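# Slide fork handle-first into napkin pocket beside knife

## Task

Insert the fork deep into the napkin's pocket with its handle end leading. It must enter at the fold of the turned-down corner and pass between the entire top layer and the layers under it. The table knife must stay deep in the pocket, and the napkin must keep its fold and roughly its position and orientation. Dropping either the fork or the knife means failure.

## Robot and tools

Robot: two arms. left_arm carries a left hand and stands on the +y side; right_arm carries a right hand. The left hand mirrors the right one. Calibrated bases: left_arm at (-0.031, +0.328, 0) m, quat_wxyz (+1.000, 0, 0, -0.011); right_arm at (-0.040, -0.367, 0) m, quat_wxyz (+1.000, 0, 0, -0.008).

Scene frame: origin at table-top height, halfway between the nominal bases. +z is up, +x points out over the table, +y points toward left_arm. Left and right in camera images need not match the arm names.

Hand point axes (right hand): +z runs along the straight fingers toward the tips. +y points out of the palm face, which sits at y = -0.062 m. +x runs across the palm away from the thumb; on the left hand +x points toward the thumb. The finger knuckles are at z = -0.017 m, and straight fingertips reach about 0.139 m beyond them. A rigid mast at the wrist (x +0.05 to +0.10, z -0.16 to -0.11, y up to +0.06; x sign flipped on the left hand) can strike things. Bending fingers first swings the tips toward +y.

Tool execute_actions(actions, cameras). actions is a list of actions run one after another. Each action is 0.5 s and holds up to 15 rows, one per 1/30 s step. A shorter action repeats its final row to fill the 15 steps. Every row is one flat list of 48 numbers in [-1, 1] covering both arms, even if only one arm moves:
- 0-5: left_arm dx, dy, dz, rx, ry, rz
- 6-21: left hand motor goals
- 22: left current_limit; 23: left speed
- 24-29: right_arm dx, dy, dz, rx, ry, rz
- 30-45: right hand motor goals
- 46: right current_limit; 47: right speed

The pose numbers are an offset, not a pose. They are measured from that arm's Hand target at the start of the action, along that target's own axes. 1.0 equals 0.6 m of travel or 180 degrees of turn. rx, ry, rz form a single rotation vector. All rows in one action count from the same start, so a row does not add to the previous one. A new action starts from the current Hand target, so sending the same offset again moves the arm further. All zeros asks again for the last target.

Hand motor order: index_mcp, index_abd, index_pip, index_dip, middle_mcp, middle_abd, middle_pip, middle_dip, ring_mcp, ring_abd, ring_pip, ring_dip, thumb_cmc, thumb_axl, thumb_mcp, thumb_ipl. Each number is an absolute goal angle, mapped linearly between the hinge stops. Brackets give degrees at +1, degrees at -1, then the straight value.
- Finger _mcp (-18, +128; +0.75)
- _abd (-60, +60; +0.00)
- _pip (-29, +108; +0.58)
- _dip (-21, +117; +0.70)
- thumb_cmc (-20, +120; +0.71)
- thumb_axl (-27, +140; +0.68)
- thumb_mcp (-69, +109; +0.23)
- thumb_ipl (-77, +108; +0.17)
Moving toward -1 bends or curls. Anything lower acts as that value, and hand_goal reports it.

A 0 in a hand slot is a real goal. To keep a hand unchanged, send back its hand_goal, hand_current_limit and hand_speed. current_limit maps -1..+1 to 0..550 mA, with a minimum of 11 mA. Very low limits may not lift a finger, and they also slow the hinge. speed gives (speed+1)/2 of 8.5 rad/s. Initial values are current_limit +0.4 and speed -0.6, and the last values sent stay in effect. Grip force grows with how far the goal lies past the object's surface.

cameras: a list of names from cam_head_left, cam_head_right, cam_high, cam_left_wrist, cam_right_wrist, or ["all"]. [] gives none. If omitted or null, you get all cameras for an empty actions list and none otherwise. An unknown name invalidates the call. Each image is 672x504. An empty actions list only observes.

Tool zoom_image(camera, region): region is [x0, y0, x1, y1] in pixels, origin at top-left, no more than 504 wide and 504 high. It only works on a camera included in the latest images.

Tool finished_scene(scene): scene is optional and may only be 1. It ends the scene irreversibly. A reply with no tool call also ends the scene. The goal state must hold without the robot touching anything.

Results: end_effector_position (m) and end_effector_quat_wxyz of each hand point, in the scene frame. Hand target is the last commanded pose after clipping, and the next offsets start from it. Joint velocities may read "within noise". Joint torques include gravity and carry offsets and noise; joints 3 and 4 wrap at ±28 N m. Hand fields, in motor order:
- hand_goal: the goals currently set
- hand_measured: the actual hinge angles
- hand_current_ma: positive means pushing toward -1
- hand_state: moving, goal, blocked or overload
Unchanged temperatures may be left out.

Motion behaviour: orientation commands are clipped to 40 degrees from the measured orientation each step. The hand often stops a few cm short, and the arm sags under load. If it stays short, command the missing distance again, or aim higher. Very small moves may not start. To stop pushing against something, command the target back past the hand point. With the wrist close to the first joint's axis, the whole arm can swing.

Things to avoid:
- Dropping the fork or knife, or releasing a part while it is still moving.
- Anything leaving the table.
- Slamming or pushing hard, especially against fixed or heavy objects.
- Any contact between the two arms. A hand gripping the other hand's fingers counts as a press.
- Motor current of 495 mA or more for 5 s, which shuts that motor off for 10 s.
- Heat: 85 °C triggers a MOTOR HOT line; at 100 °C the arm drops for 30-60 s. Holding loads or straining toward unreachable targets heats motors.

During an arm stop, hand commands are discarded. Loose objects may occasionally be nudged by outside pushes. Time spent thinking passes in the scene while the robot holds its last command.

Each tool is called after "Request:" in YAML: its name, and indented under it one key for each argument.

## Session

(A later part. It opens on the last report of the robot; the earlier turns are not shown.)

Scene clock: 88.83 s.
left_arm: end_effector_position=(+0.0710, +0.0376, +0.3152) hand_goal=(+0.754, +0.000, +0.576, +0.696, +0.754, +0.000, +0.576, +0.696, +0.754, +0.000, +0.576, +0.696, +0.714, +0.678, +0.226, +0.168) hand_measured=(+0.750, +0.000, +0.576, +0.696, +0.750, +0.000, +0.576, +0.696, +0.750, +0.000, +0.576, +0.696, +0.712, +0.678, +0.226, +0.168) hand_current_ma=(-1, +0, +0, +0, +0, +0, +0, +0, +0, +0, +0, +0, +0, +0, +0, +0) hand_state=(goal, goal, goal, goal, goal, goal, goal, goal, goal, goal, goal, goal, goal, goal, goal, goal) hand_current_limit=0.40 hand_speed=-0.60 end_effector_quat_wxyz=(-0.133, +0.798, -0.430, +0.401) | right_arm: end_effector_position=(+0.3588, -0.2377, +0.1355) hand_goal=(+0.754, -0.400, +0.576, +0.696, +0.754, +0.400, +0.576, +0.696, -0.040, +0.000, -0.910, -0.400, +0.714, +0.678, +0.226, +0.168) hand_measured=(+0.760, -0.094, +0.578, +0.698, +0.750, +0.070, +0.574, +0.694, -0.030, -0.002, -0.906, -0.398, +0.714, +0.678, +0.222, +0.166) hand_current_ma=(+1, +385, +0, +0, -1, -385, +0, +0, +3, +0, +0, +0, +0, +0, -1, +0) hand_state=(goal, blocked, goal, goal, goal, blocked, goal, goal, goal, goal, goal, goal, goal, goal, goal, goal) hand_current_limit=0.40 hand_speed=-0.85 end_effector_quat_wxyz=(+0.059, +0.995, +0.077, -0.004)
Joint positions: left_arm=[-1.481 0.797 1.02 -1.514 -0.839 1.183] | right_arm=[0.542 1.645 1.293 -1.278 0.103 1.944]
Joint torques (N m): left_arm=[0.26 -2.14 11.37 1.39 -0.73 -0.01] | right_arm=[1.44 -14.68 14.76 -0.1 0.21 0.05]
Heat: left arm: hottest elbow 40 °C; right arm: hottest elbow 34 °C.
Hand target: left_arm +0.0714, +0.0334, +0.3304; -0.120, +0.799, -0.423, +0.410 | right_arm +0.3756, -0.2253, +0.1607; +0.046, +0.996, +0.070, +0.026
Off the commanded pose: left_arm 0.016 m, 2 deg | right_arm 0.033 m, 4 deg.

Request:
execute_actions:
  actions:
    - [[0,0,0,0,0,0,0.754,0,0.576,0.696,0.754,0,0.576,0.696,0.754,0,0.576,0.696,0.714,0.678,0.226,0.168,0.4,-0.6,0.0005,0.001,-0.015,0,0,0,0.753,-0.4,0.576,0.696,0.753,0.4,0.576,0.696,-0.04,0,-0.91,-0.4,0.714,0.678,0.226,0.168,0.4,-0.85]]

Scene clock: 89.70 s.
left_arm: end_effector_position=(+0.0710, +0.0376, +0.3152) hand_goal=(+0.754, +0.000, +0.576, +0.696, +0.754, +0.000, +0.576, +0.696, +0.754, +0.000, +0.576, +0.696, +0.714, +0.678, +0.226, +0.168) hand_measured=(+0.750, +0.000, +0.576, +0.696, +0.750, +0.000, +0.576, +0.696, +0.750, +0.000, +0.576, +0.696, +0.712, +0.678, +0.226, +0.168) hand_current_ma=(-1, +0, +0, +0, +0, +0, +0, +0, +0, +0, +0, +0, +0, +0, +0, +0) hand_state=(goal, goal, goal, goal, goal, goal, goal, goal, goal, goal, goal, goal, goal, goal, goal, goal) hand_current_limit=0.40 hand_speed=-0.60 end_effector_quat_wxyz=(-0.133, +0.798, -0.430, +0.401) | right_arm: end_effector_position=(+0.3601, -0.2369, +0.1421) hand_goal=(+0.754, -0.400, +0.576, +0.696, +0.754, +0.400, +0.576, +0.696, -0.040, +0.000, -0.910, -0.400, +0.714, +0.678, +0.226, +0.168) hand_measured=(+0.760, -0.094, +0.578, +0.698, +0.750, +0.070, +0.574, +0.694, -0.030, -0.002, -0.906, -0.398, +0.714, +0.678, +0.222, +0.166) hand_current_ma=(+1, +385, +0, +0, -1, -385, +0, +0, +3, +0, +0, +0, +0, +0, -1, +0) hand_state=(goal, blocked, goal, goal, goal, blocked, goal, goal, goal, goal, goal, goal, goal, goal, goal, goal) hand_current_limit=0.40 hand_speed=-0.85 end_effector_quat_wxyz=(+0.060, +0.995, +0.077, -0.006)
Joint positions: left_arm=[-1.481 0.797 1.02 -1.514 -0.839 1.183] | right_arm=[0.542 1.645 1.31 -1.299 0.103 1.945]
Joint torques (N m): left_arm=[0.21 -2.14 11.36 1.37 -0.73 -0.01] | right_arm=[1.38 -15.38 14.68 -0.17 0.21 0.05]
Heat: left arm: hottest elbow 40 °C; right arm: hottest elbow 34 °C.
Hand target: left_arm +0.0714, +0.0334, +0.3304; -0.120, +0.799, -0.423, +0.410 | right_arm +0.3754, -0.2251, +0.1697; +0.046, +0.996, +0.070, +0.026
Off the commanded pose: left_arm 0.016 m, 2 deg | right_arm 0.034 m, 4 deg.

Request:
execute_actions:
  actions:
    - [[0,0,0,0,0,0,0.754,0,0.576,0.696,0.754,0,0.576,0.696,0.754,0,0.576,0.696,0.714,0.678,0.226,0.168,0.4,-0.6,0.0192,-0.0174,-0.0008,0,0,0,0.753,-0.4,0.576,0.696,0.753,0.4,0.576,0.696,-0.04,0,-0.91,-0.4,0.714,0.678,0.226,0.168,0.4,-0.85]]
  cameras: ["cam_head_right"]

Request:
zoom_image:
  camera: "cam_head_right"
  region: [325, 275, 425, 325]

Scene clock: 90.83 s.
left_arm: end_effector_position=(+0.0710, +0.0376, +0.3152) hand_goal=(+0.754, +0.000, +0.576, +0.696, +0.754, +0.000, +0.576, +0.696, +0.754, +0.000, +0.576, +0.696, +0.714, +0.678, +0.226, +0.168) hand_measured=(+0.750, +0.000, +0.576, +0.696, +0.750, +0.000, +0.576, +0.696, +0.750, +0.000, +0.576, +0.696, +0.712, +0.678, +0.226, +0.168) hand_current_ma=(-1, +0, +0, +0, +0, +0, +0, +0, +0, +0, +0, +0, +0, +0, +0, +0) hand_state=(goal, goal, goal, goal, goal, goal, goal, goal, goal, goal, goal, goal, goal, goal, goal, goal) hand_current_limit=0.40 hand_speed=-0.60 end_effector_quat_wxyz=(-0.133, +0.798, -0.430, +0.401) | right_arm: end_effector_position=(+0.3713, -0.2262, +0.1525) hand_goal=(+0.754, -0.400, +0.576, +0.696, +0.754, +0.400, +0.576, +0.696, -0.040, +0.000, -0.910, -0.400, +0.714, +0.678, +0.226, +0.168) hand_measured=(+0.760, -0.094, +0.578, +0.698, +0.750, +0.070, +0.574, +0.694, -0.030, -0.002, -0.906, -0.398, +0.714, +0.678, +0.222, +0.166) hand_current_ma=(+1, +385, +0, +0, -1, -385, +0, +0, +3, +0, +0, +0, +0, +0, -1, +0) hand_state=(goal, blocked, goal, goal, goal, blocked, goal, goal, goal, goal, goal, goal, goal, goal, goal, goal) hand_current_limit=0.40 hand_speed=-0.85 end_effector_quat_wxyz=(+0.055, +0.996, +0.075, +0.006)
Joint positions: left_arm=[-1.481 0.797 1.02 -1.514 -0.839 1.183] | right_arm=[0.55 1.659 1.361 -1.311 0.103 1.956]
Joint torques (N m): left_arm=[0.26 -2.14 11.37 1.37 -0.73 0] | right_arm=[1.73 -13.16 14.64 -0.06 0.22 0.04]
Heat: left arm: hottest elbow 40 °C; right arm: hottest elbow 35 °C.
Hand target: left_arm +0.0714, +0.0334, +0.3304; -0.120, +0.799, -0.423, +0.410 | right_arm +0.3853, -0.2133, +0.1696; +0.046, +0.996, +0.070, +0.026
Off the commanded pose: left_arm 0.016 m, 2 deg | right_arm 0.026 m, 3 deg.
Images, in order (width x height): cam_head_right 672x504.

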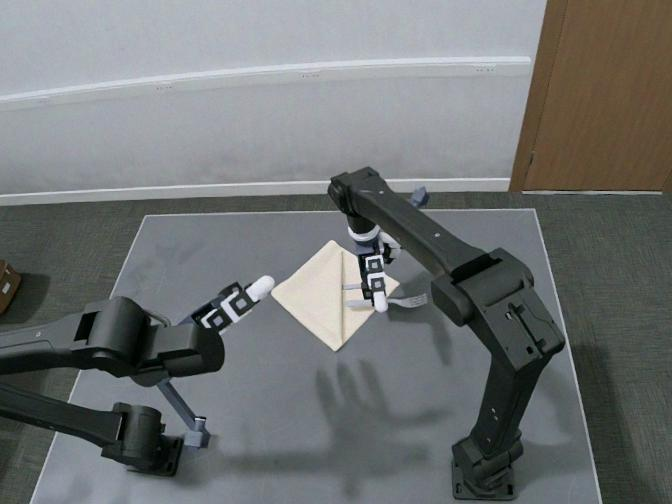

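Scaled by 5.040 from the camera's 672x504 image, which has a finer 960x720 frame.

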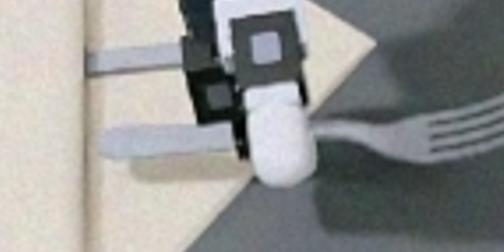

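Request:
execute_actions:
  actions:
    - [[0,0,0,0,0,0,0.754,0,0.576,0.696,0.754,0,0.576,0.696,0.754,0,0.576,0.696,0.714,0.678,0.226,0.168,0.4,-0.6,-0.0007,-0.0013,0.014,0,0,0,0.753,-0.4,0.576,0.696,0.753,0.4,0.576,0.696,-0.04,0,-0.91,-0.4,0.714,0.678,0.226,0.168,0.4,-0.85],[0,0,0,0,0,0,0.754,0,0.576,0.696,0.754,0,0.576,0.696,0.754,0,0.576,0.696,0.714,0.678,0.226,0.168,0.4,-0.6,-0.0014,-0.0026,0.028,0,0,0,0.753,-0.4,0.576,0.696,0.753,0.4,0.576,0.696,-0.04,0,-0.91,-0.4,0.714,0.678,0.226,0.168,0.4,-0.85]]
  cameras: ["cam_head_right"]

Request:
zoom_image:
  camera: "cam_head_right"
  region: [325, 275, 425, 325]

Scene clock: 91.80 s.
left_arm: end_effector_position=(+0.0710, +0.0376, +0.3152) hand_goal=(+0.754, +0.000, +0.576, +0.696, +0.754, +0.000, +0.576, +0.696, +0.754, +0.000, +0.576, +0.696, +0.714, +0.678, +0.226, +0.168) hand_measured=(+0.750, +0.000, +0.576, +0.696, +0.750, +0.000, +0.576, +0.696, +0.750, +0.000, +0.576, +0.696, +0.712, +0.678, +0.226, +0.168) hand_current_ma=(-1, +0, +0, +0, +0, +0, +0, +0, +0, +0, +0, +0, +0, +0, +0, +0) hand_state=(goal, goal, goal, goal, goal, goal, goal, goal, goal, goal, goal, goal, goal, goal, goal, goal) hand_current_limit=0.40 hand_speed=-0.60 end_effector_quat_wxyz=(-0.133, +0.798, -0.430, +0.401) | right_arm: end_effector_position=(+0.3754, -0.2238, +0.1460) hand_goal=(+0.754, -0.400, +0.576, +0.696, +0.754, +0.400, +0.576, +0.696, -0.040, +0.000, -0.910, -0.400, +0.714, +0.678, +0.226, +0.168) hand_measured=(+0.760, -0.094, +0.578, +0.698, +0.750, +0.070, +0.574, +0.694, -0.030, -0.002, -0.906, -0.398, +0.714, +0.678, +0.222, +0.166) hand_current_ma=(+1, +385, +0, +0, -1, -385, +0, +0, +3, +0, +0, +0, +0, +0, -1, +0) hand_state=(goal, blocked, goal, goal, goal, blocked, goal, goal, goal, goal, goal, goal, goal, goal, goal, goal) hand_current_limit=0.40 hand_speed=-0.85 end_effector_quat_wxyz=(+0.053, +0.996, +0.074, +0.008)
Joint positions: left_arm=[-1.481 0.797 1.02 -1.514 -0.839 1.183] | right_arm=[0.55 1.672 1.361 -1.292 0.103 1.956]
Joint torques (N m): left_arm=[0.26 -2.14 11.37 1.39 -0.73 -0.01] | right_arm=[1.67 -13.74 12.08 0.72 0.22 0.05]
Heat: left arm: hottest elbow 40 °C; right arm: hottest elbow 35 °C.
Hand target: left_arm +0.0714, +0.0334, +0.3304; -0.120, +0.799, -0.423, +0.410 | right_arm +0.3853, -0.2133, +0.1529; +0.046, +0.996, +0.070, +0.026
Off the commanded pose: left_arm 0.016 m, 2 deg | right_arm 0.016 m, 2 deg.
Images, in order (width x height): cam_head_right 672x504.

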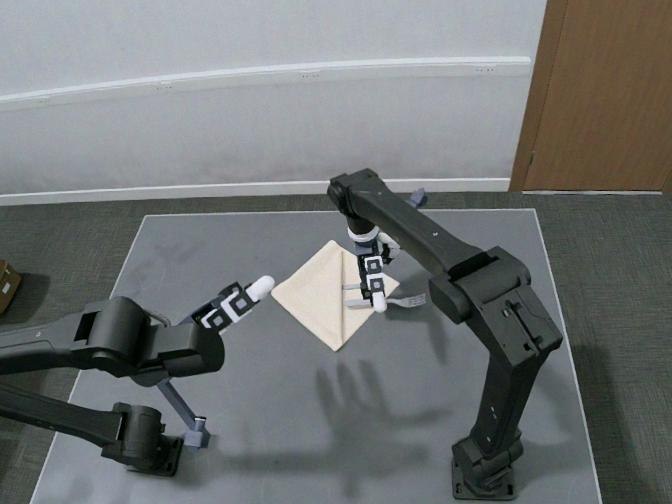

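Scaled by 5.040 from the camera's 672x504 image, which has a finer 960x720 frame.

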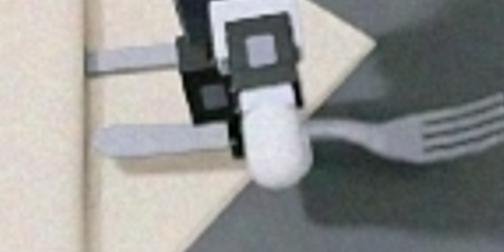

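Request:
execute_actions:
  actions:
    - [[0,0,0,0,0,0,0.754,0,0.576,0.696,0.754,0,0.576,0.696,0.754,0,0.576,0.696,0.714,0.678,0.226,0.168,0.4,-0.6,-0.0018,0.0089,0.0108,0,0,0,0.753,-0.4,0.576,0.696,0.753,0.4,0.576,0.696,-0.04,0,-0.91,-0.4,0.714,0.678,0.226,0.168,0.4,-0.85]]
  cameras: ["cam_head_right"]

Request:
zoom_image:
  camera: "cam_head_right"
  region: [325, 275, 425, 325]

Scene clock: 92.80 s.
left_arm: end_effector_position=(+0.0710, +0.0376, +0.3152) hand_goal=(+0.754, +0.000, +0.576, +0.696, +0.754, +0.000, +0.576, +0.696, +0.754, +0.000, +0.576, +0.696, +0.714, +0.678, +0.226, +0.168) hand_measured=(+0.750, +0.000, +0.576, +0.696, +0.750, +0.000, +0.576, +0.696, +0.750, +0.000, +0.576, +0.696, +0.712, +0.678, +0.226, +0.168) hand_current_ma=(-1, +0, +0, +0, +0, +0, +0, +0, +0, +0, +0, +0, +0, +0, +0, +0) hand_state=(goal, goal, goal, goal, goal, goal, goal, goal, goal, goal, goal, goal, goal, goal, goal, goal) hand_current_limit=0.40 hand_speed=-0.60 end_effector_quat_wxyz=(-0.133, +0.798, -0.430, +0.401) | right_arm: end_effector_position=(+0.3791, -0.2216, +0.1450) hand_goal=(+0.754, -0.400, +0.576, +0.696, +0.754, +0.400, +0.576, +0.696, -0.040, +0.000, -0.910, -0.400, +0.714, +0.678, +0.226, +0.168) hand_measured=(+0.760, -0.094, +0.578, +0.698, +0.750, +0.070, +0.574, +0.694, -0.030, -0.002, -0.906, -0.398, +0.714, +0.678, +0.222, +0.166) hand_current_ma=(+1, +385, +0, +0, -1, -385, +0, +0, +3, +0, +0, +0, +0, +0, -1, +0) hand_state=(goal, blocked, goal, goal, goal, blocked, goal, goal, goal, goal, goal, goal, goal, goal, goal, goal) hand_current_limit=0.40 hand_speed=-0.85 end_effector_quat_wxyz=(+0.049, +0.996, +0.074, +0.016)
Joint positions: left_arm=[-1.481 0.797 1.02 -1.514 -0.839 1.183] | right_arm=[0.55 1.672 1.361 -1.274 0.103 1.956]
Joint torques (N m): left_arm=[0.21 -2.14 11.37 1.39 -0.73 -0.01] | right_arm=[0.91 -14.04 10.4 0.8 0.23 -0.06]
Heat: left arm: hottest elbow 40 °C; right arm: hottest elbow 35 °C.
Hand target: left_arm +0.0714, +0.0334, +0.3304; -0.120, +0.799, -0.423, +0.410 | right_arm +0.3853, -0.2193, +0.1469; +0.046, +0.996, +0.070, +0.026
Off the commanded pose: left_arm 0.016 m, 2 deg | right_arm 0.007 m, 1 deg.
Images, in order (width x height): cam_head_right 672x504.

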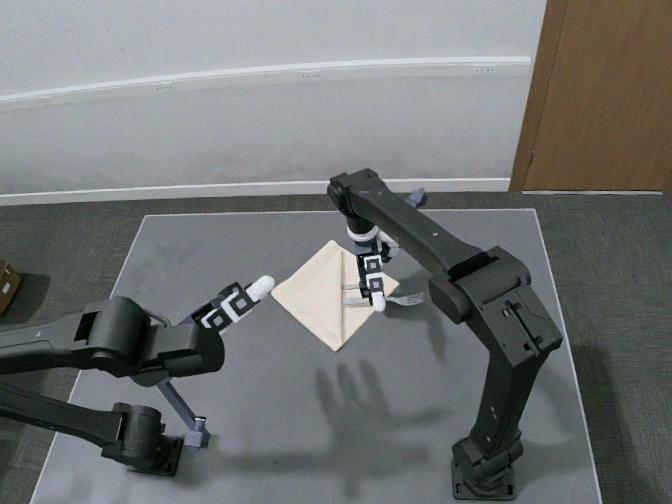

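Scaled by 5.040 from the camera's 672x504 image, which has a finer 960x720 frame.

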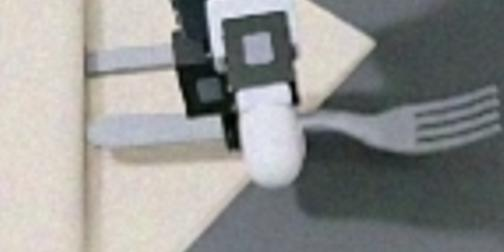

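Request:
execute_actions:
  actions:
    - [[0,0,0,0,0,0,0.754,0,0.576,0.696,0.754,0,0.576,0.696,0.754,0,0.576,0.696,0.714,0.678,0.226,0.168,0.4,-0.6,-0.0021,0.0115,0.0094,0,0,0,0.753,-0.4,0.576,0.696,0.753,0.4,0.576,0.696,-0.04,0,-0.91,-0.4,0.714,0.678,0.226,0.168,0.4,-0.85],[0,0,0,0,0,0,0.754,0,0.576,0.696,0.754,0,0.576,0.696,0.754,0,0.576,0.696,0.714,0.678,0.226,0.168,0.4,-0.6,-0.0042,0.023,0.0188,0,0,0,0.753,-0.4,0.576,0.696,0.753,0.4,0.576,0.696,-0.04,0,-0.91,-0.4,0.714,0.678,0.226,0.168,0.4,-0.85]]
  cameras: ["cam_head_right"]

Request:
zoom_image:
  camera: "cam_head_right"
  region: [325, 275, 425, 325]

Scene clock: 93.87 s.
left_arm: end_effector_position=(+0.0710, +0.0376, +0.3152) hand_goal=(+0.754, +0.000, +0.576, +0.696, +0.754, +0.000, +0.576, +0.696, +0.754, +0.000, +0.576, +0.696, +0.714, +0.678, +0.226, +0.168) hand_measured=(+0.750, +0.000, +0.576, +0.696, +0.750, +0.000, +0.576, +0.696, +0.750, +0.000, +0.576, +0.696, +0.712, +0.678, +0.226, +0.168) hand_current_ma=(-1, +0, +0, +0, +0, +0, +0, +0, +0, +0, +0, +0, +0, +0, +0, +0) hand_state=(goal, goal, goal, goal, goal, goal, goal, goal, goal, goal, goal, goal, goal, goal, goal, goal) hand_current_limit=0.40 hand_speed=-0.60 end_effector_quat_wxyz=(-0.133, +0.798, -0.430, +0.401) | right_arm: end_effector_position=(+0.3813, -0.2325, +0.1349) hand_goal=(+0.754, -0.400, +0.576, +0.696, +0.754, +0.400, +0.576, +0.696, -0.040, +0.000, -0.910, -0.400, +0.714, +0.678, +0.226, +0.168) hand_measured=(+0.760, -0.094, +0.578, +0.698, +0.750, +0.070, +0.574, +0.694, -0.030, -0.002, -0.906, -0.398, +0.714, +0.678, +0.222, +0.166) hand_current_ma=(+1, +385, +0, +0, -1, -385, +0, +0, +3, +0, +0, +0, +0, +0, -1, +0) hand_state=(goal, blocked, goal, goal, goal, blocked, goal, goal, goal, goal, goal, goal, goal, goal, goal, goal) hand_current_limit=0.40 hand_speed=-0.85 end_effector_quat_wxyz=(+0.049, +0.997, +0.065, +0.019)
Joint positions: left_arm=[-1.481 0.797 1.02 -1.514 -0.839 1.183] | right_arm=[0.526 1.672 1.334 -1.241 0.104 1.95]
Joint torques (N m): left_arm=[0.26 -2.14 11.4 1.37 -0.73 0] | right_arm=[-0.03 -14.62 9.1 0.8 0.22 -0.27]
Heat: left arm: hottest elbow 40 °C; right arm: hottest elbow 35 °C.
Hand target: left_arm +0.0714, +0.0334, +0.3304; -0.120, +0.799, -0.423, +0.410 | right_arm +0.3853, -0.2342, +0.1368; +0.046, +0.996, +0.070, +0.026
Off the commanded pose: left_arm 0.016 m, 2 deg | right_arm 0.005 m, 1 deg.
Images, in order (width x height): cam_head_right 672x504.

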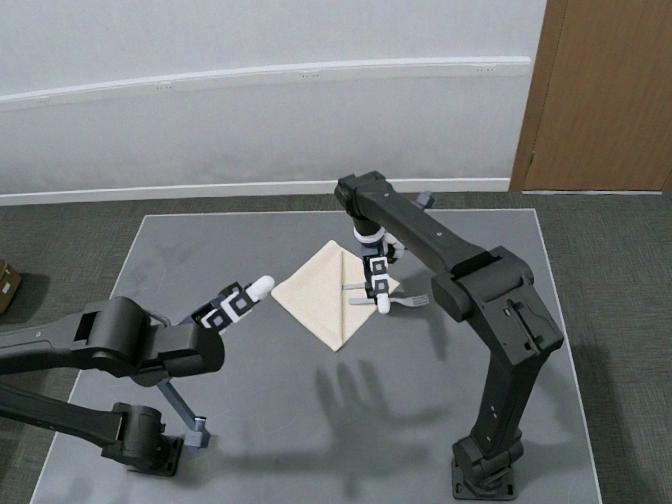

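Scaled by 5.040 from the camera's 672x504 image, which has a finer 960x720 frame.

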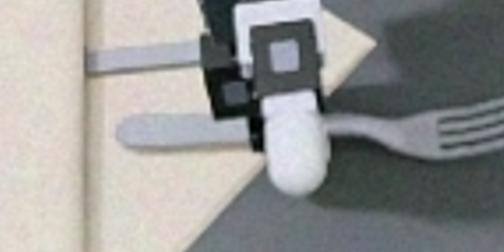

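Request:
execute_actions:
  actions:
    - [[0,0,0,0,0,0,0.754,0,0.576,0.696,0.754,0,0.576,0.696,0.754,0,0.576,0.696,0.714,0.678,0.226,0.168,0.4,-0.6,-0.006,-0.010,-0.006,0,0,0,0.753,-0.4,0.576,0.696,0.753,0.4,0.576,0.696,-0.04,0,-0.91,-0.4,0.714,0.678,0.226,0.168,0.4,-0.85],[0,0,0,0,0,0,0.754,0,0.576,0.696,0.754,0,0.576,0.696,0.754,0,0.576,0.696,0.714,0.678,0.226,0.168,0.4,-0.6,-0.007,-0.020,-0.0065,0,0,0,0.753,-0.4,0.576,0.696,0.753,0.4,0.576,0.696,-0.04,0,-0.91,-0.4,0.714,0.678,0.226,0.168,0.4,-0.85],[0,0,0,0,0,0,0.754,0,0.576,0.696,0.754,0,0.576,0.696,0.754,0,0.576,0.696,0.714,0.678,0.226,0.168,0.4,-0.6,-0.0083,-0.030,-0.0071,0,0,0,0.753,-0.4,0.576,0.696,0.753,0.4,0.576,0.696,-0.04,0,-0.91,-0.4,0.714,0.678,0.226,0.168,0.4,-0.85]]
  cameras: ["cam_head_right"]

Request:
zoom_image:
  camera: "cam_head_right"
  region: [325, 275, 425, 325]

Scene clock: 95.10 s.
left_arm: end_effector_position=(+0.0710, +0.0376, +0.3152) hand_goal=(+0.754, +0.000, +0.576, +0.696, +0.754, +0.000, +0.576, +0.696, +0.754, +0.000, +0.576, +0.696, +0.714, +0.678, +0.226, +0.168) hand_measured=(+0.750, +0.000, +0.576, +0.696, +0.750, +0.000, +0.576, +0.696, +0.750, +0.000, +0.576, +0.696, +0.712, +0.678, +0.226, +0.168) hand_current_ma=(-1, +0, +0, +0, +0, +0, +0, +0, +0, +0, +0, +0, +0, +0, +0, +0) hand_state=(goal, goal, goal, goal, goal, goal, goal, goal, goal, goal, goal, goal, goal, goal, goal, goal) hand_current_limit=0.40 hand_speed=-0.60 end_effector_quat_wxyz=(-0.133, +0.798, -0.430, +0.401) | right_arm: end_effector_position=(+0.3765, -0.2201, +0.1349) hand_goal=(+0.754, -0.400, +0.576, +0.696, +0.754, +0.400, +0.576, +0.696, -0.040, +0.000, -0.910, -0.400, +0.714, +0.678, +0.226, +0.168) hand_measured=(+0.760, -0.094, +0.578, +0.698, +0.750, +0.070, +0.574, +0.694, -0.030, -0.002, -0.906, -0.398, +0.714, +0.678, +0.222, +0.166) hand_current_ma=(+1, +385, +0, +0, -1, -385, +0, +0, +3, +0, +0, +0, +0, +0, -1, +0) hand_state=(goal, blocked, goal, goal, goal, blocked, goal, goal, goal, goal, goal, goal, goal, goal, goal, goal) hand_current_limit=0.40 hand_speed=-0.85 end_effector_quat_wxyz=(+0.048, +0.996, +0.076, +0.020)
Joint positions: left_arm=[-1.481 0.797 1.02 -1.514 -0.839 1.183] | right_arm=[0.556 1.672 1.334 -1.241 0.104 1.957]
Joint torques (N m): left_arm=[0.21 -2.14 11.37 1.36 -0.72 0] | right_arm=[1.67 -14.45 10.07 0.39 0.19 0.09]
Heat: left arm: hottest elbow 40 °C; right arm: hottest elbow 35 °C.
Hand target: left_arm +0.0714, +0.0334, +0.3304; -0.120, +0.799, -0.423, +0.410 | right_arm +0.3777, -0.2168, +0.1391; +0.046, +0.996, +0.070, +0.026
Off the commanded pose: left_arm 0.016 m, 2 deg | right_arm 0.005 m, 1 deg.
Images, in order (width x height): cam_head_right 672x504.

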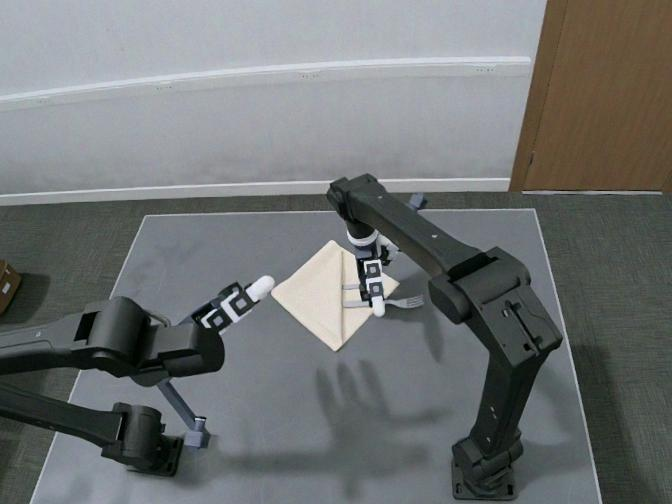

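Scaled by 5.040 from the camera's 672x504 image, which has a finer 960x720 frame.

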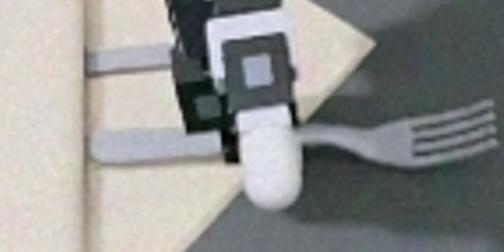

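Request:
zoom_image:
  camera: "cam_head_right"
  region: [332, 290, 368, 315]

Scaled by 14.000 from the camera's 672x504 image, which has a finer 960x720 frame.

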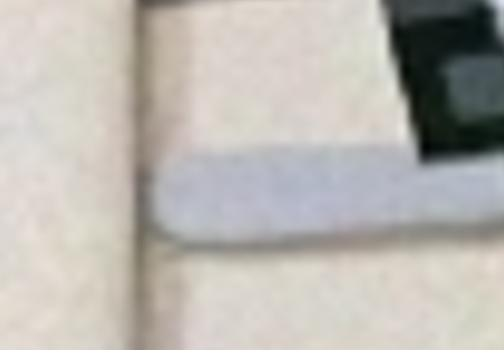

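Request:
execute_actions:
  actions:
    - [[0,0,0,0,0,0,0.754,0,0.576,0.696,0.754,0,0.576,0.696,0.754,0,0.576,0.696,0.714,0.678,0.226,0.168,0.4,-0.6,0.0005,-0.006,-0.001,0,0,0,0.753,-0.4,0.576,0.696,0.753,0.4,0.576,0.696,-0.04,0,-0.91,-0.4,0.714,0.678,0.226,0.168,0.4,-0.85],[0,0,0,0,0,0,0.754,0,0.576,0.696,0.754,0,0.576,0.696,0.754,0,0.576,0.696,0.714,0.678,0.226,0.168,0.4,-0.6,0.001,-0.012,-0.002,0,0,0,0.753,-0.4,0.576,0.696,0.753,0.4,0.576,0.696,-0.04,0,-0.91,-0.4,0.714,0.678,0.226,0.168,0.4,-0.85],[0,0,0,0,0,0,0.754,0,0.576,0.696,0.754,0,0.576,0.696,0.754,0,0.576,0.696,0.714,0.678,0.226,0.168,0.4,-0.6,0.001,-0.018,-0.003,0,0,0,0.753,-0.4,0.576,0.696,0.753,0.4,0.576,0.696,-0.04,0,-0.91,-0.4,0.714,0.678,0.226,0.168,0.4,-0.85]]
  cameras: ["cam_head_right"]

Request:
zoom_image:
  camera: "cam_head_right"
  region: [325, 280, 395, 330]

Scene clock: 96.10 s.
left_arm: end_effector_position=(+0.0710, +0.0376, +0.3152) hand_goal=(+0.754, +0.000, +0.576, +0.696, +0.754, +0.000, +0.576, +0.696, +0.754, +0.000, +0.576, +0.696, +0.714, +0.678, +0.226, +0.168) hand_measured=(+0.750, +0.000, +0.576, +0.696, +0.750, +0.000, +0.576, +0.696, +0.750, +0.000, +0.576, +0.696, +0.712, +0.678, +0.226, +0.168) hand_current_ma=(-1, +0, +0, +0, +0, +0, +0, +0, +0, +0, +0, +0, +0, +0, +0, +0) hand_state=(goal, goal, goal, goal, goal, goal, goal, goal, goal, goal, goal, goal, goal, goal, goal, goal) hand_current_limit=0.40 hand_speed=-0.60 end_effector_quat_wxyz=(-0.133, +0.798, -0.430, +0.401) | right_arm: end_effector_position=(+0.3722, -0.2127, +0.1347) hand_goal=(+0.754, -0.400, +0.576, +0.696, +0.754, +0.400, +0.576, +0.696, -0.040, +0.000, -0.910, -0.400, +0.714, +0.678, +0.226, +0.168) hand_measured=(+0.760, -0.094, +0.578, +0.698, +0.750, +0.070, +0.574, +0.694, -0.030, -0.002, -0.906, -0.398, +0.714, +0.678, +0.222, +0.166) hand_current_ma=(+1, +385, +0, +0, -1, -385, +0, +0, +3, +0, +0, +0, +0, +0, -1, +0) hand_state=(goal, blocked, goal, goal, goal, blocked, goal, goal, goal, goal, goal, goal, goal, goal, goal, goal) hand_current_limit=0.40 hand_speed=-0.85 end_effector_quat_wxyz=(+0.048, +0.996, +0.075, +0.020)
Joint positions: left_arm=[-1.481 0.797 1.02 -1.514 -0.839 1.183] | right_arm=[0.573 1.672 1.334 -1.241 0.104 1.977]
Joint torques (N m): left_arm=[0.21 -2.14 11.37 1.37 -0.73 0] | right_arm=[1.79 -13.57 11.56 0.12 0.19 0.08]
Heat: left arm: hottest elbow 40 °C; right arm: hottest elbow 35 °C.
Hand target: left_arm +0.0714, +0.0334, +0.3304; -0.120, +0.799, -0.423, +0.410 | right_arm +0.3767, -0.2060, +0.1398; +0.047, +0.996, +0.070, +0.026
Off the commanded pose: left_arm 0.016 m, 2 deg | right_arm 0.010 m, 1 deg.
Images, in order (width x height): cam_head_right 672x504.

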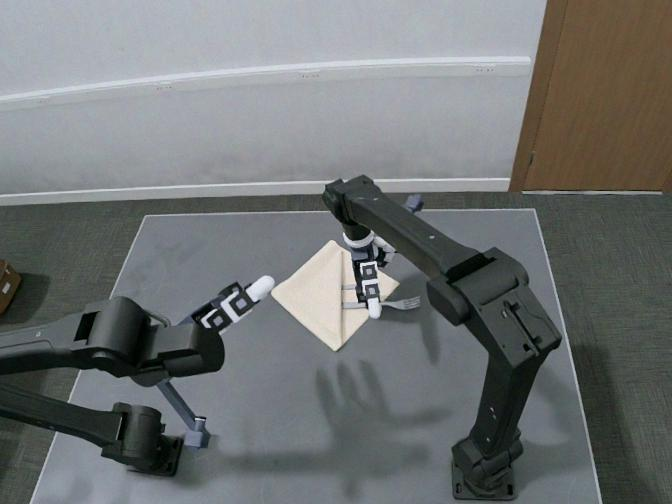

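Scaled by 7.200 from the camera's 672x504 image, which has a finer 960x720 frame.

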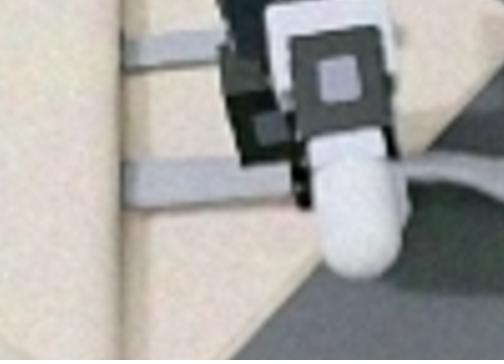

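Request:
execute_actions:
  actions:
    - [[0,0,0,0,0,0,0.754,0,0.576,0.696,0.754,0,0.576,0.696,0.754,0,0.576,0.696,0.714,0.678,0.226,0.168,0.4,-0.6,0.002,-0.009,-0.002,0,0,0,0.753,-0.4,0.576,0.696,0.753,0.4,0.576,0.696,-0.04,0,-0.91,-0.4,0.714,0.678,0.226,0.168,0.4,-0.85],[0,0,0,0,0,0,0.754,0,0.576,0.696,0.754,0,0.576,0.696,0.754,0,0.576,0.696,0.714,0.678,0.226,0.168,0.4,-0.6,0.003,-0.018,-0.003,0,0,0,0.753,-0.4,0.576,0.696,0.753,0.4,0.576,0.696,-0.04,0,-0.91,-0.4,0.714,0.678,0.226,0.168,0.4,-0.85],[0,0,0,0,0,0,0.754,0,0.576,0.696,0.754,0,0.576,0.696,0.754,0,0.576,0.696,0.714,0.678,0.226,0.168,0.4,-0.6,0.004,-0.027,-0.004,0,0,0,0.753,-0.4,0.576,0.696,0.753,0.4,0.576,0.696,-0.04,0,-0.91,-0.4,0.714,0.678,0.226,0.168,0.4,-0.85]]
  cameras: ["cam_head_right","cam_head_left","cam_right_wrist"]

Request:
zoom_image:
  camera: "cam_head_right"
  region: [325, 280, 395, 330]

Scene clock: 97.10 s.
left_arm: end_effector_position=(+0.0710, +0.0376, +0.3152) hand_goal=(+0.754, +0.000, +0.576, +0.696, +0.754, +0.000, +0.576, +0.696, +0.754, +0.000, +0.576, +0.696, +0.714, +0.678, +0.226, +0.168) hand_measured=(+0.750, +0.000, +0.576, +0.696, +0.750, +0.000, +0.576, +0.696, +0.750, +0.000, +0.576, +0.696, +0.712, +0.678, +0.226, +0.168) hand_current_ma=(-1, +0, +0, +0, +0, +0, +0, +0, +0, +0, +0, +0, +0, +0, +0, +0) hand_state=(goal, goal, goal, goal, goal, goal, goal, goal, goal, goal, goal, goal, goal, goal, goal, goal) hand_current_limit=0.40 hand_speed=-0.60 end_effector_quat_wxyz=(-0.133, +0.798, -0.430, +0.401) | right_arm: end_effector_position=(+0.3654, -0.2031, +0.1308) hand_goal=(+0.754, -0.400, +0.576, +0.696, +0.754, +0.400, +0.576, +0.696, -0.040, +0.000, -0.910, -0.400, +0.714, +0.678, +0.226, +0.168) hand_measured=(+0.756, -0.094, +0.578, +0.698, +0.744, +0.070, +0.570, +0.694, -0.030, -0.002, -0.906, -0.398, +0.714, +0.678, +0.222, +0.166) hand_current_ma=(+0, +385, +0, +0, -2, -385, -1, +0, +3, +0, +0, +0, +0, +0, -1, +0) hand_state=(goal, blocked, goal, goal, goal, blocked, goal, goal, goal, goal, goal, goal, goal, goal, goal, goal) hand_current_limit=0.40 hand_speed=-0.85 end_effector_quat_wxyz=(+0.053, +0.996, +0.075, +0.015)
Joint positions: left_arm=[-1.481 0.797 1.02 -1.514 -0.839 1.183] | right_arm=[0.598 1.685 1.336 -1.248 0.108 2.004]
Joint torques (N m): left_arm=[0.26 -2.08 11.36 1.39 -0.73 0] | right_arm=[2.08 -12.75 13.89 -0.06 0.09 0.06]
Heat: left arm: hottest elbow 40 °C; right arm: hottest elbow 35 °C.
Hand target: left_arm +0.0714, +0.0334, +0.3304; -0.120, +0.799, -0.423, +0.410 | right_arm +0.3767, -0.1895, +0.1408; +0.046, +0.996, +0.070, +0.026
Off the commanded pose: left_arm 0.016 m, 2 deg | right_arm 0.020 m, 2 deg.
camera_calibration:
cam_right_wrist: T_world_to_cam=[[-0.654561, -0.749827, 0.0964851, 0.0989637], [-0.436927, 0.479355, 0.761126, 0.0889589], [-0.616963, 0.456047, -0.641387, 0.522649], [0, 0, 0, 1]] pos_world=[0.426102, -0.20679, 0.257963]
Images, in order (width x height): cam_head_left 672x504, cam_head_right 672x504, cam_right_wrist 672x504.

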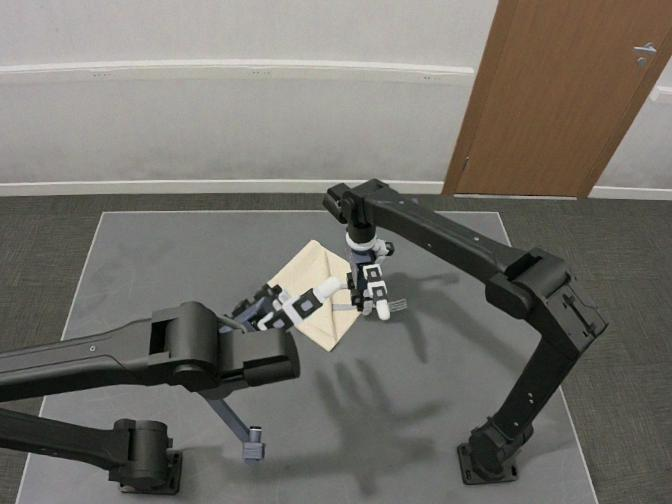

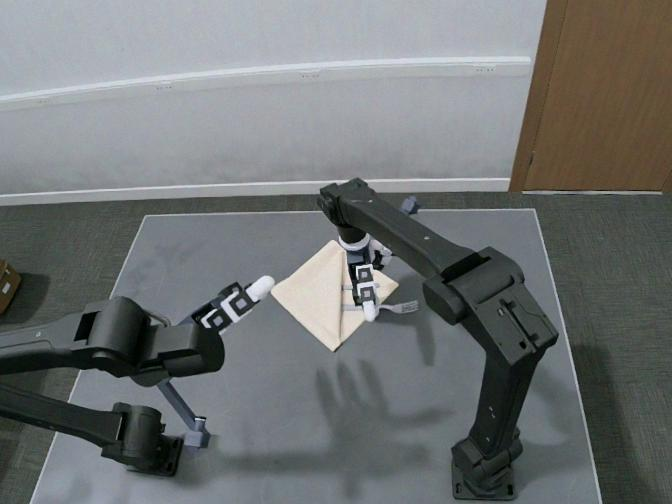

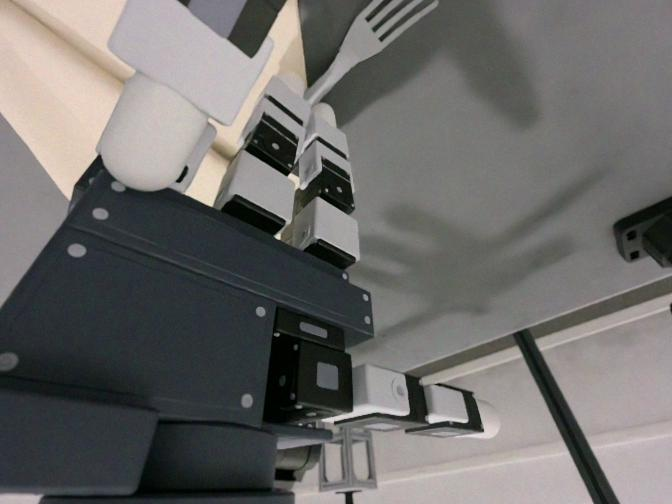

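Scaled by 7.200 from the camera's 672x504 image, which has a finer 960x720 frame.

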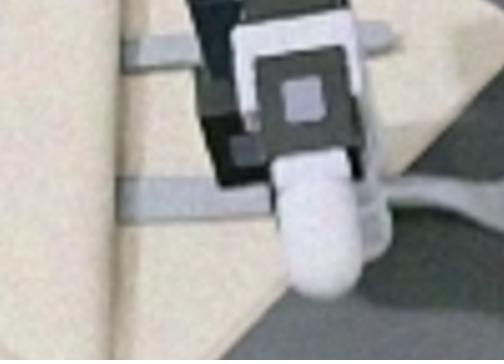

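Request:
execute_actions:
  actions:
    - [[0,0,0,0,0,0,0.754,0,0.576,0.696,0.754,0,0.576,0.696,0.754,0,0.576,0.696,0.714,0.678,0.226,0.168,0.4,-0.6,0.0005,0.001,-0.014,0,0,0,0.753,-0.4,0.576,0.696,0.753,0.4,0.576,0.696,-0.04,0,-0.91,-0.4,0.714,0.678,0.226,0.168,0.4,-0.85]]

Scene clock: 98.07 s.
left_arm: end_effector_position=(+0.0710, +0.0376, +0.3152) hand_goal=(+0.754, +0.000, +0.576, +0.696, +0.754, +0.000, +0.576, +0.696, +0.754, +0.000, +0.576, +0.696, +0.714, +0.678, +0.226, +0.168) hand_measured=(+0.750, +0.000, +0.576, +0.696, +0.750, +0.000, +0.576, +0.696, +0.750, +0.000, +0.576, +0.696, +0.712, +0.678, +0.226, +0.168) hand_current_ma=(-1, +0, +0, +0, +0, +0, +0, +0, +0, +0, +0, +0, +0, +0, +0, +0) hand_state=(goal, goal, goal, goal, goal, goal, goal, goal, goal, goal, goal, goal, goal, goal, goal, goal) hand_current_limit=0.40 hand_speed=-0.60 end_effector_quat_wxyz=(-0.133, +0.798, -0.430, +0.401) | right_arm: end_effector_position=(+0.3621, -0.2049, +0.1333) hand_goal=(+0.754, -0.400, +0.576, +0.696, +0.754, +0.400, +0.576, +0.696, -0.040, +0.000, -0.910, -0.400, +0.714, +0.678, +0.226, +0.168) hand_measured=(+0.756, -0.094, +0.578, +0.698, +0.746, +0.070, +0.570, +0.694, -0.030, -0.002, -0.906, -0.398, +0.714, +0.678, +0.222, +0.166) hand_current_ma=(+0, +385, +0, +0, -2, -385, -1, +0, +3, +0, +0, +0, +0, +0, -1, +0) hand_state=(goal, blocked, goal, goal, goal, blocked, goal, goal, goal, goal, goal, goal, goal, goal, goal, goal) hand_current_limit=0.40 hand_speed=-0.85 end_effector_quat_wxyz=(+0.058, +0.996, +0.074, +0.007)
Joint positions: left_arm=[-1.481 0.797 1.02 -1.514 -0.839 1.183] | right_arm=[0.599 1.685 1.34 -1.27 0.108 2.006]
Joint torques (N m): left_arm=[0.32 -2.14 11.37 1.37 -0.72 -0.01] | right_arm=[1.67 -13.57 14.68 -0.09 0.05 0.05]
Heat: left arm: hottest elbow 40 °C; right arm: hottest elbow 35 °C.
Hand target: left_arm +0.0714, +0.0334, +0.3304; -0.120, +0.799, -0.423, +0.410 | right_arm +0.3765, -0.1892, +0.1492; +0.046, +0.996, +0.070, +0.026
Off the commanded pose: left_arm 0.016 m, 2 deg | right_arm 0.027 m, 3 deg.

Request:
execute_actions:
  actions:
    - [[0,0,0,0,0,0,0.754,0,0.576,0.696,0.754,0,0.576,0.696,0.754,0,0.576,0.696,0.714,0.678,0.226,0.168,0.4,-0.6,0.0013,-0.008,-0.0057,0,0,0,0.753,-0.4,0.576,0.696,0.753,0.4,0.576,0.696,-0.04,0,-0.91,-0.4,0.714,0.678,0.226,0.168,0.4,-0.85],[0,0,0,0,0,0,0.754,0,0.576,0.696,0.754,0,0.576,0.696,0.754,0,0.576,0.696,0.714,0.678,0.226,0.168,0.4,-0.6,0.0027,-0.0155,-0.0114,0,0,0,0.753,-0.4,0.576,0.696,0.753,0.4,0.576,0.696,-0.04,0,-0.91,-0.4,0.714,0.678,0.226,0.168,0.4,-0.85]]

Scene clock: 99.10 s.
left_arm: end_effector_position=(+0.0710, +0.0376, +0.3152) hand_goal=(+0.754, +0.000, +0.576, +0.696, +0.754, +0.000, +0.576, +0.696, +0.754, +0.000, +0.576, +0.696, +0.714, +0.678, +0.226, +0.168) hand_measured=(+0.750, +0.000, +0.576, +0.696, +0.750, +0.000, +0.576, +0.696, +0.750, +0.000, +0.576, +0.696, +0.712, +0.678, +0.226, +0.168) hand_current_ma=(-1, +0, +0, +0, +0, +0, +0, +0, +0, +0, +0, +0, +0, +0, +0, +0) hand_state=(goal, goal, goal, goal, goal, goal, goal, goal, goal, goal, goal, goal, goal, goal, goal, goal) hand_current_limit=0.40 hand_speed=-0.60 end_effector_quat_wxyz=(-0.133, +0.798, -0.430, +0.401) | right_arm: end_effector_position=(+0.3620, -0.1935, +0.1390) hand_goal=(+0.754, -0.400, +0.576, +0.696, +0.754, +0.400, +0.576, +0.696, -0.040, +0.000, -0.910, -0.400, +0.714, +0.678, +0.226, +0.168) hand_measured=(+0.756, -0.094, +0.578, +0.698, +0.748, +0.070, +0.570, +0.694, -0.030, -0.002, -0.906, -0.398, +0.714, +0.678, +0.222, +0.166) hand_current_ma=(+0, +385, +0, +0, -1, -385, -1, +0, +3, +0, +0, +0, +0, +0, -1, +0) hand_state=(goal, blocked, goal, goal, goal, blocked, goal, goal, goal, goal, goal, goal, goal, goal, goal, goal) hand_current_limit=0.40 hand_speed=-0.85 end_effector_quat_wxyz=(+0.058, +0.995, +0.077, +0.007)
Joint positions: left_arm=[-1.481 0.797 1.02 -1.514 -0.839 1.183] | right_arm=[0.619 1.695 1.369 -1.291 0.107 2.022]
Joint torques (N m): left_arm=[0.21 -2.14 11.38 1.37 -0.73 0] | right_arm=[1.49 -14.51 14.75 -0.08 0.06 0.05]
Heat: left arm: hottest elbow 40 °C; right arm: hottest elbow 35 °C.
Hand target: left_arm +0.0714, +0.0334, +0.3304; -0.120, +0.799, -0.423, +0.410 | right_arm +0.3765, -0.1792, +0.1551; +0.047, +0.996, +0.070, +0.026
Off the commanded pose: left_arm 0.016 m, 2 deg | right_arm 0.026 m, 3 deg.

Request:
execute_actions:
  actions:
    - [[0,0,0,0,0,0,0.754,0,0.576,0.696,0.754,0,0.576,0.696,0.754,0,0.576,0.696,0.714,0.678,0.226,0.168,0.4,-0.6,0.003,-0.009,0,0,0,0,0.753,-0.4,0.576,0.696,0.753,0.4,0.576,0.696,-0.04,0,-0.91,-0.4,0.714,0.678,0.226,0.168,0.4,-0.85],[0,0,0,0,0,0,0.754,0,0.576,0.696,0.754,0,0.576,0.696,0.754,0,0.576,0.696,0.714,0.678,0.226,0.168,0.4,-0.6,0.006,-0.018,0.001,0,0,0,0.753,-0.4,0.576,0.696,0.753,0.4,0.576,0.696,-0.04,0,-0.91,-0.4,0.714,0.678,0.226,0.168,0.4,-0.85]]
  cameras: ["cam_head_right"]

Request:
zoom_image:
  camera: "cam_head_right"
  region: [305, 270, 405, 340]

Scene clock: 100.13 s.
left_arm: end_effector_position=(+0.0710, +0.0376, +0.3152) hand_goal=(+0.754, +0.000, +0.576, +0.696, +0.754, +0.000, +0.576, +0.696, +0.754, +0.000, +0.576, +0.696, +0.714, +0.678, +0.226, +0.168) hand_measured=(+0.750, +0.000, +0.576, +0.696, +0.750, +0.000, +0.576, +0.696, +0.750, +0.000, +0.576, +0.696, +0.712, +0.678, +0.226, +0.168) hand_current_ma=(-1, +0, +0, +0, +0, +0, +0, +0, +0, +0, +0, +0, +0, +0, +0, +0) hand_state=(goal, goal, goal, goal, goal, goal, goal, goal, goal, goal, goal, goal, goal, goal, goal, goal) hand_current_limit=0.40 hand_speed=-0.60 end_effector_quat_wxyz=(-0.133, +0.798, -0.430, +0.401) | right_arm: end_effector_position=(+0.3643, -0.1836, +0.1368) hand_goal=(+0.754, -0.400, +0.576, +0.696, +0.754, +0.400, +0.576, +0.696, -0.040, +0.000, -0.910, -0.400, +0.714, +0.678, +0.226, +0.168) hand_measured=(+0.756, -0.094, +0.578, +0.698, +0.748, +0.070, +0.570, +0.694, -0.030, -0.002, -0.906, -0.398, +0.714, +0.678, +0.222, +0.166) hand_current_ma=(+0, +385, +0, +0, -1, -385, -1, +0, +3, +0, +0, +0, +0, +0, -1, +0) hand_state=(goal, blocked, goal, goal, goal, blocked, goal, goal, goal, goal, goal, goal, goal, goal, goal, goal) hand_current_limit=0.40 hand_speed=-0.85 end_effector_quat_wxyz=(+0.059, +0.995, +0.076, +0.006)
Joint positions: left_arm=[-1.481 0.797 1.02 -1.514 -0.839 1.183] | right_arm=[0.633 1.717 1.392 -1.295 0.107 2.038]
Joint torques (N m): left_arm=[0.21 -2.14 11.38 1.39 -0.73 0] | right_arm=[1.61 -14.62 14.87 -0.1 0.06 0.01]
Heat: left arm: hottest elbow 40 °C; right arm: hottest elbow 35 °C.
Hand target: left_arm +0.0714, +0.0334, +0.3304; -0.120, +0.799, -0.423, +0.410 | right_arm +0.3786, -0.1680, +0.1537; +0.046, +0.996, +0.070, +0.026
Off the commanded pose: left_arm 0.016 m, 2 deg | right_arm 0.027 m, 3 deg.
Images, in order (width x height): cam_head_right 672x504.

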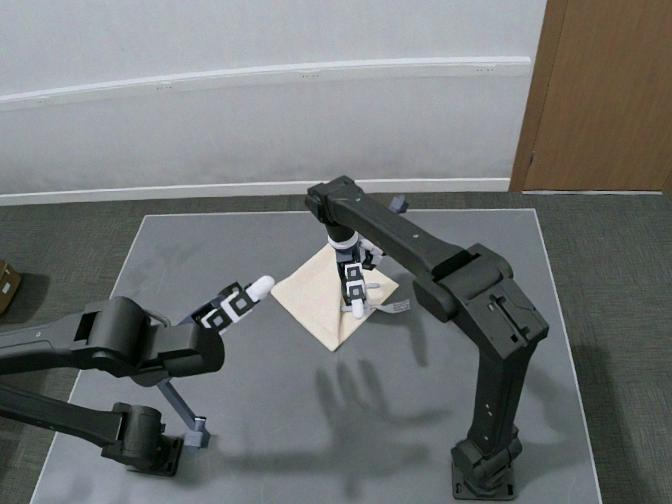

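Scaled by 5.040 from the camera's 672x504 image, which has a finer 960x720 frame.

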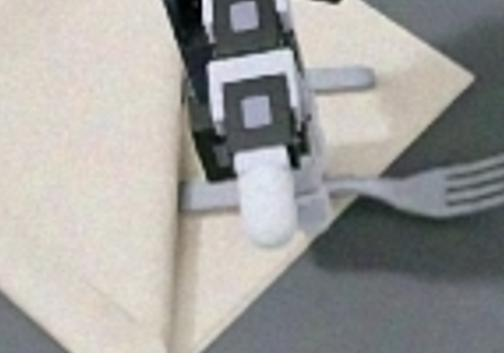

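Request:
zoom_image:
  camera: "cam_head_right"
  region: [260, 230, 410, 360]

Scaled by 3.360 from the camera's 672x504 image, which has a finer 960x720 frame.

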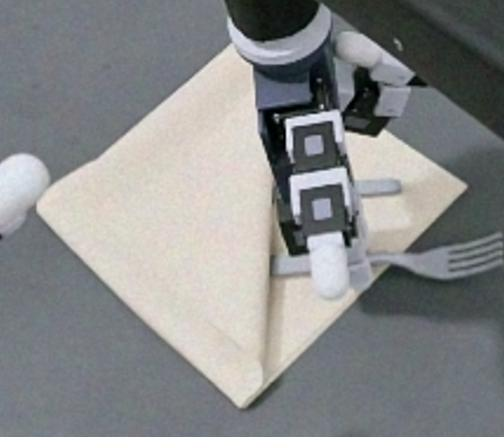

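Request:
execute_actions:
  actions:
    - [[0,0,0,0,0,0,0.754,0,0.576,0.696,0.754,0,0.576,0.696,0.754,0,0.576,0.696,0.714,0.678,0.226,0.168,0.4,-0.6,0,-0.005,-0.009,-0.009,0,0,0.753,-0.4,0.576,0.696,0.753,0.4,0.576,0.696,-0.04,0,-0.91,-0.4,0.714,0.678,0.226,0.168,0.4,-0.85],[0,0,0,0,0,0,0.754,0,0.576,0.696,0.754,0,0.576,0.696,0.754,0,0.576,0.696,0.714,0.678,0.226,0.168,0.4,-0.6,0,-0.0098,-0.0167,-0.0167,0,0,0.753,-0.4,0.576,0.696,0.753,0.4,0.576,0.696,-0.04,0,-0.91,-0.4,0.714,0.678,0.226,0.168,0.4,-0.85]]
  cameras: ["cam_head_right","cam_head_left","cam_high"]

Request:
zoom_image:
  camera: "cam_head_right"
  region: [260, 230, 410, 360]

Scene clock: 101.97 s.
left_arm: end_effector_position=(+0.0710, +0.0376, +0.3152) hand_goal=(+0.754, +0.000, +0.576, +0.696, +0.754, +0.000, +0.576, +0.696, +0.754, +0.000, +0.576, +0.696, +0.714, +0.678, +0.226, +0.168) hand_measured=(+0.750, +0.000, +0.576, +0.696, +0.750, +0.000, +0.576, +0.696, +0.750, +0.000, +0.576, +0.696, +0.712, +0.678, +0.226, +0.168) hand_current_ma=(-1, +0, +0, +0, +0, +0, +0, +0, +0, +0, +0, +0, +0, +0, +0, +0) hand_state=(goal, goal, goal, goal, goal, goal, goal, goal, goal, goal, goal, goal, goal, goal, goal, goal) hand_current_limit=0.40 hand_speed=-0.60 end_effector_quat_wxyz=(-0.133, +0.798, -0.430, +0.401) | right_arm: end_effector_position=(+0.3630, -0.1751, +0.1465) hand_goal=(+0.754, -0.400, +0.576, +0.696, +0.754, +0.400, +0.576, +0.696, -0.040, +0.000, -0.910, -0.400, +0.714, +0.678, +0.226, +0.168) hand_measured=(+0.758, -0.094, +0.578, +0.698, +0.748, +0.070, +0.572, +0.694, -0.030, -0.002, -0.906, -0.398, +0.714, +0.678, +0.222, +0.166) hand_current_ma=(+1, +385, +0, +0, -1, -385, -1, +0, +3, +0, +0, +0, +0, +0, -1, +0) hand_state=(goal, blocked, goal, goal, goal, blocked, goal, goal, goal, goal, goal, goal, goal, goal, goal, goal) hand_current_limit=0.40 hand_speed=-0.85 end_effector_quat_wxyz=(+0.082, +0.994, +0.076, +0.008)
Joint positions: left_arm=[-1.481 0.797 1.02 -1.514 -0.839 1.183] | right_arm=[0.661 1.737 1.431 -1.341 0.147 2.067]
Joint torques (N m): left_arm=[0.26 -2.14 11.37 1.39 -0.73 0] | right_arm=[1.44 -14.39 14.84 -0.14 0.32 0.03]
Heat: left arm: hottest elbow 40 °C; right arm: hottest elbow 35 °C.
Hand target: left_arm +0.0714, +0.0334, +0.3304; -0.120, +0.799, -0.423, +0.410 | right_arm +0.3772, -0.1615, +0.1631; +0.073, +0.995, +0.069, +0.028
Off the commanded pose: left_arm 0.016 m, 2 deg | right_arm 0.026 m, 3 deg.
Images, in order (width x height): cam_head_left 672x504, cam_head_right 672x504, cam_high 672x504.

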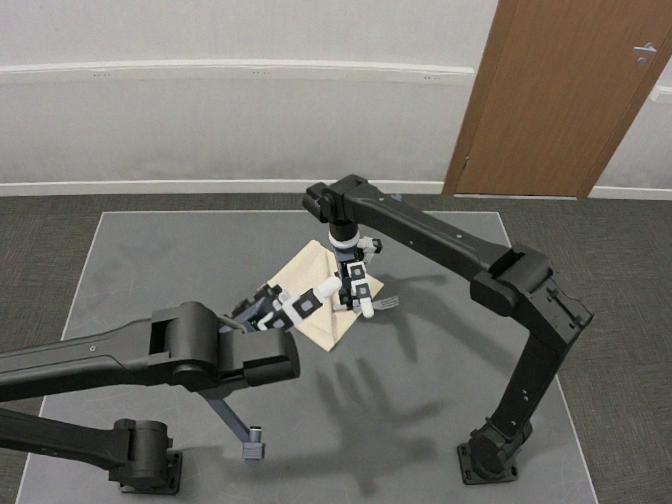

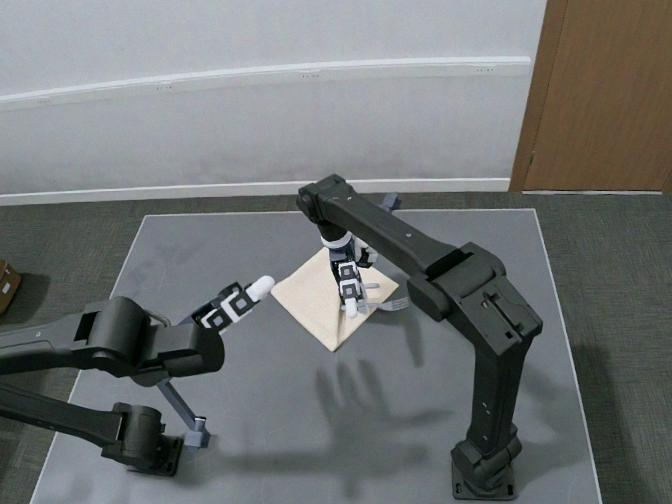

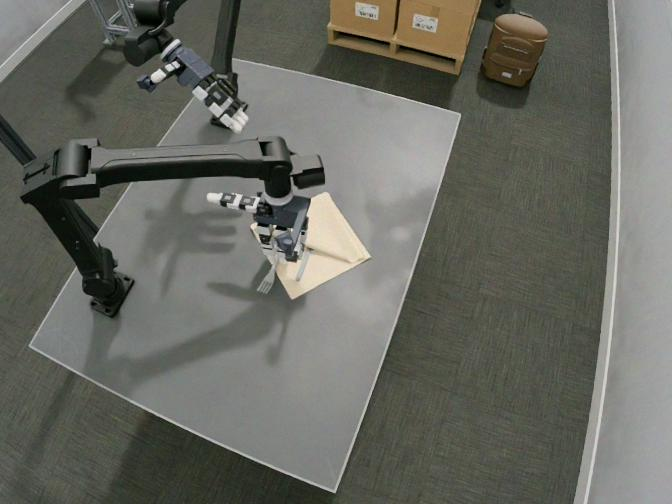

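Scaled by 3.360 from the camera's 672x504 image, which has a finer 960x720 frame.

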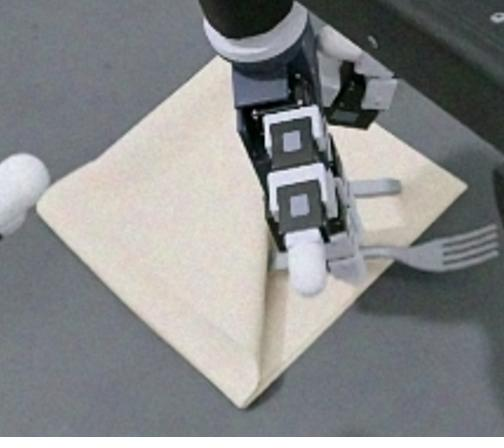

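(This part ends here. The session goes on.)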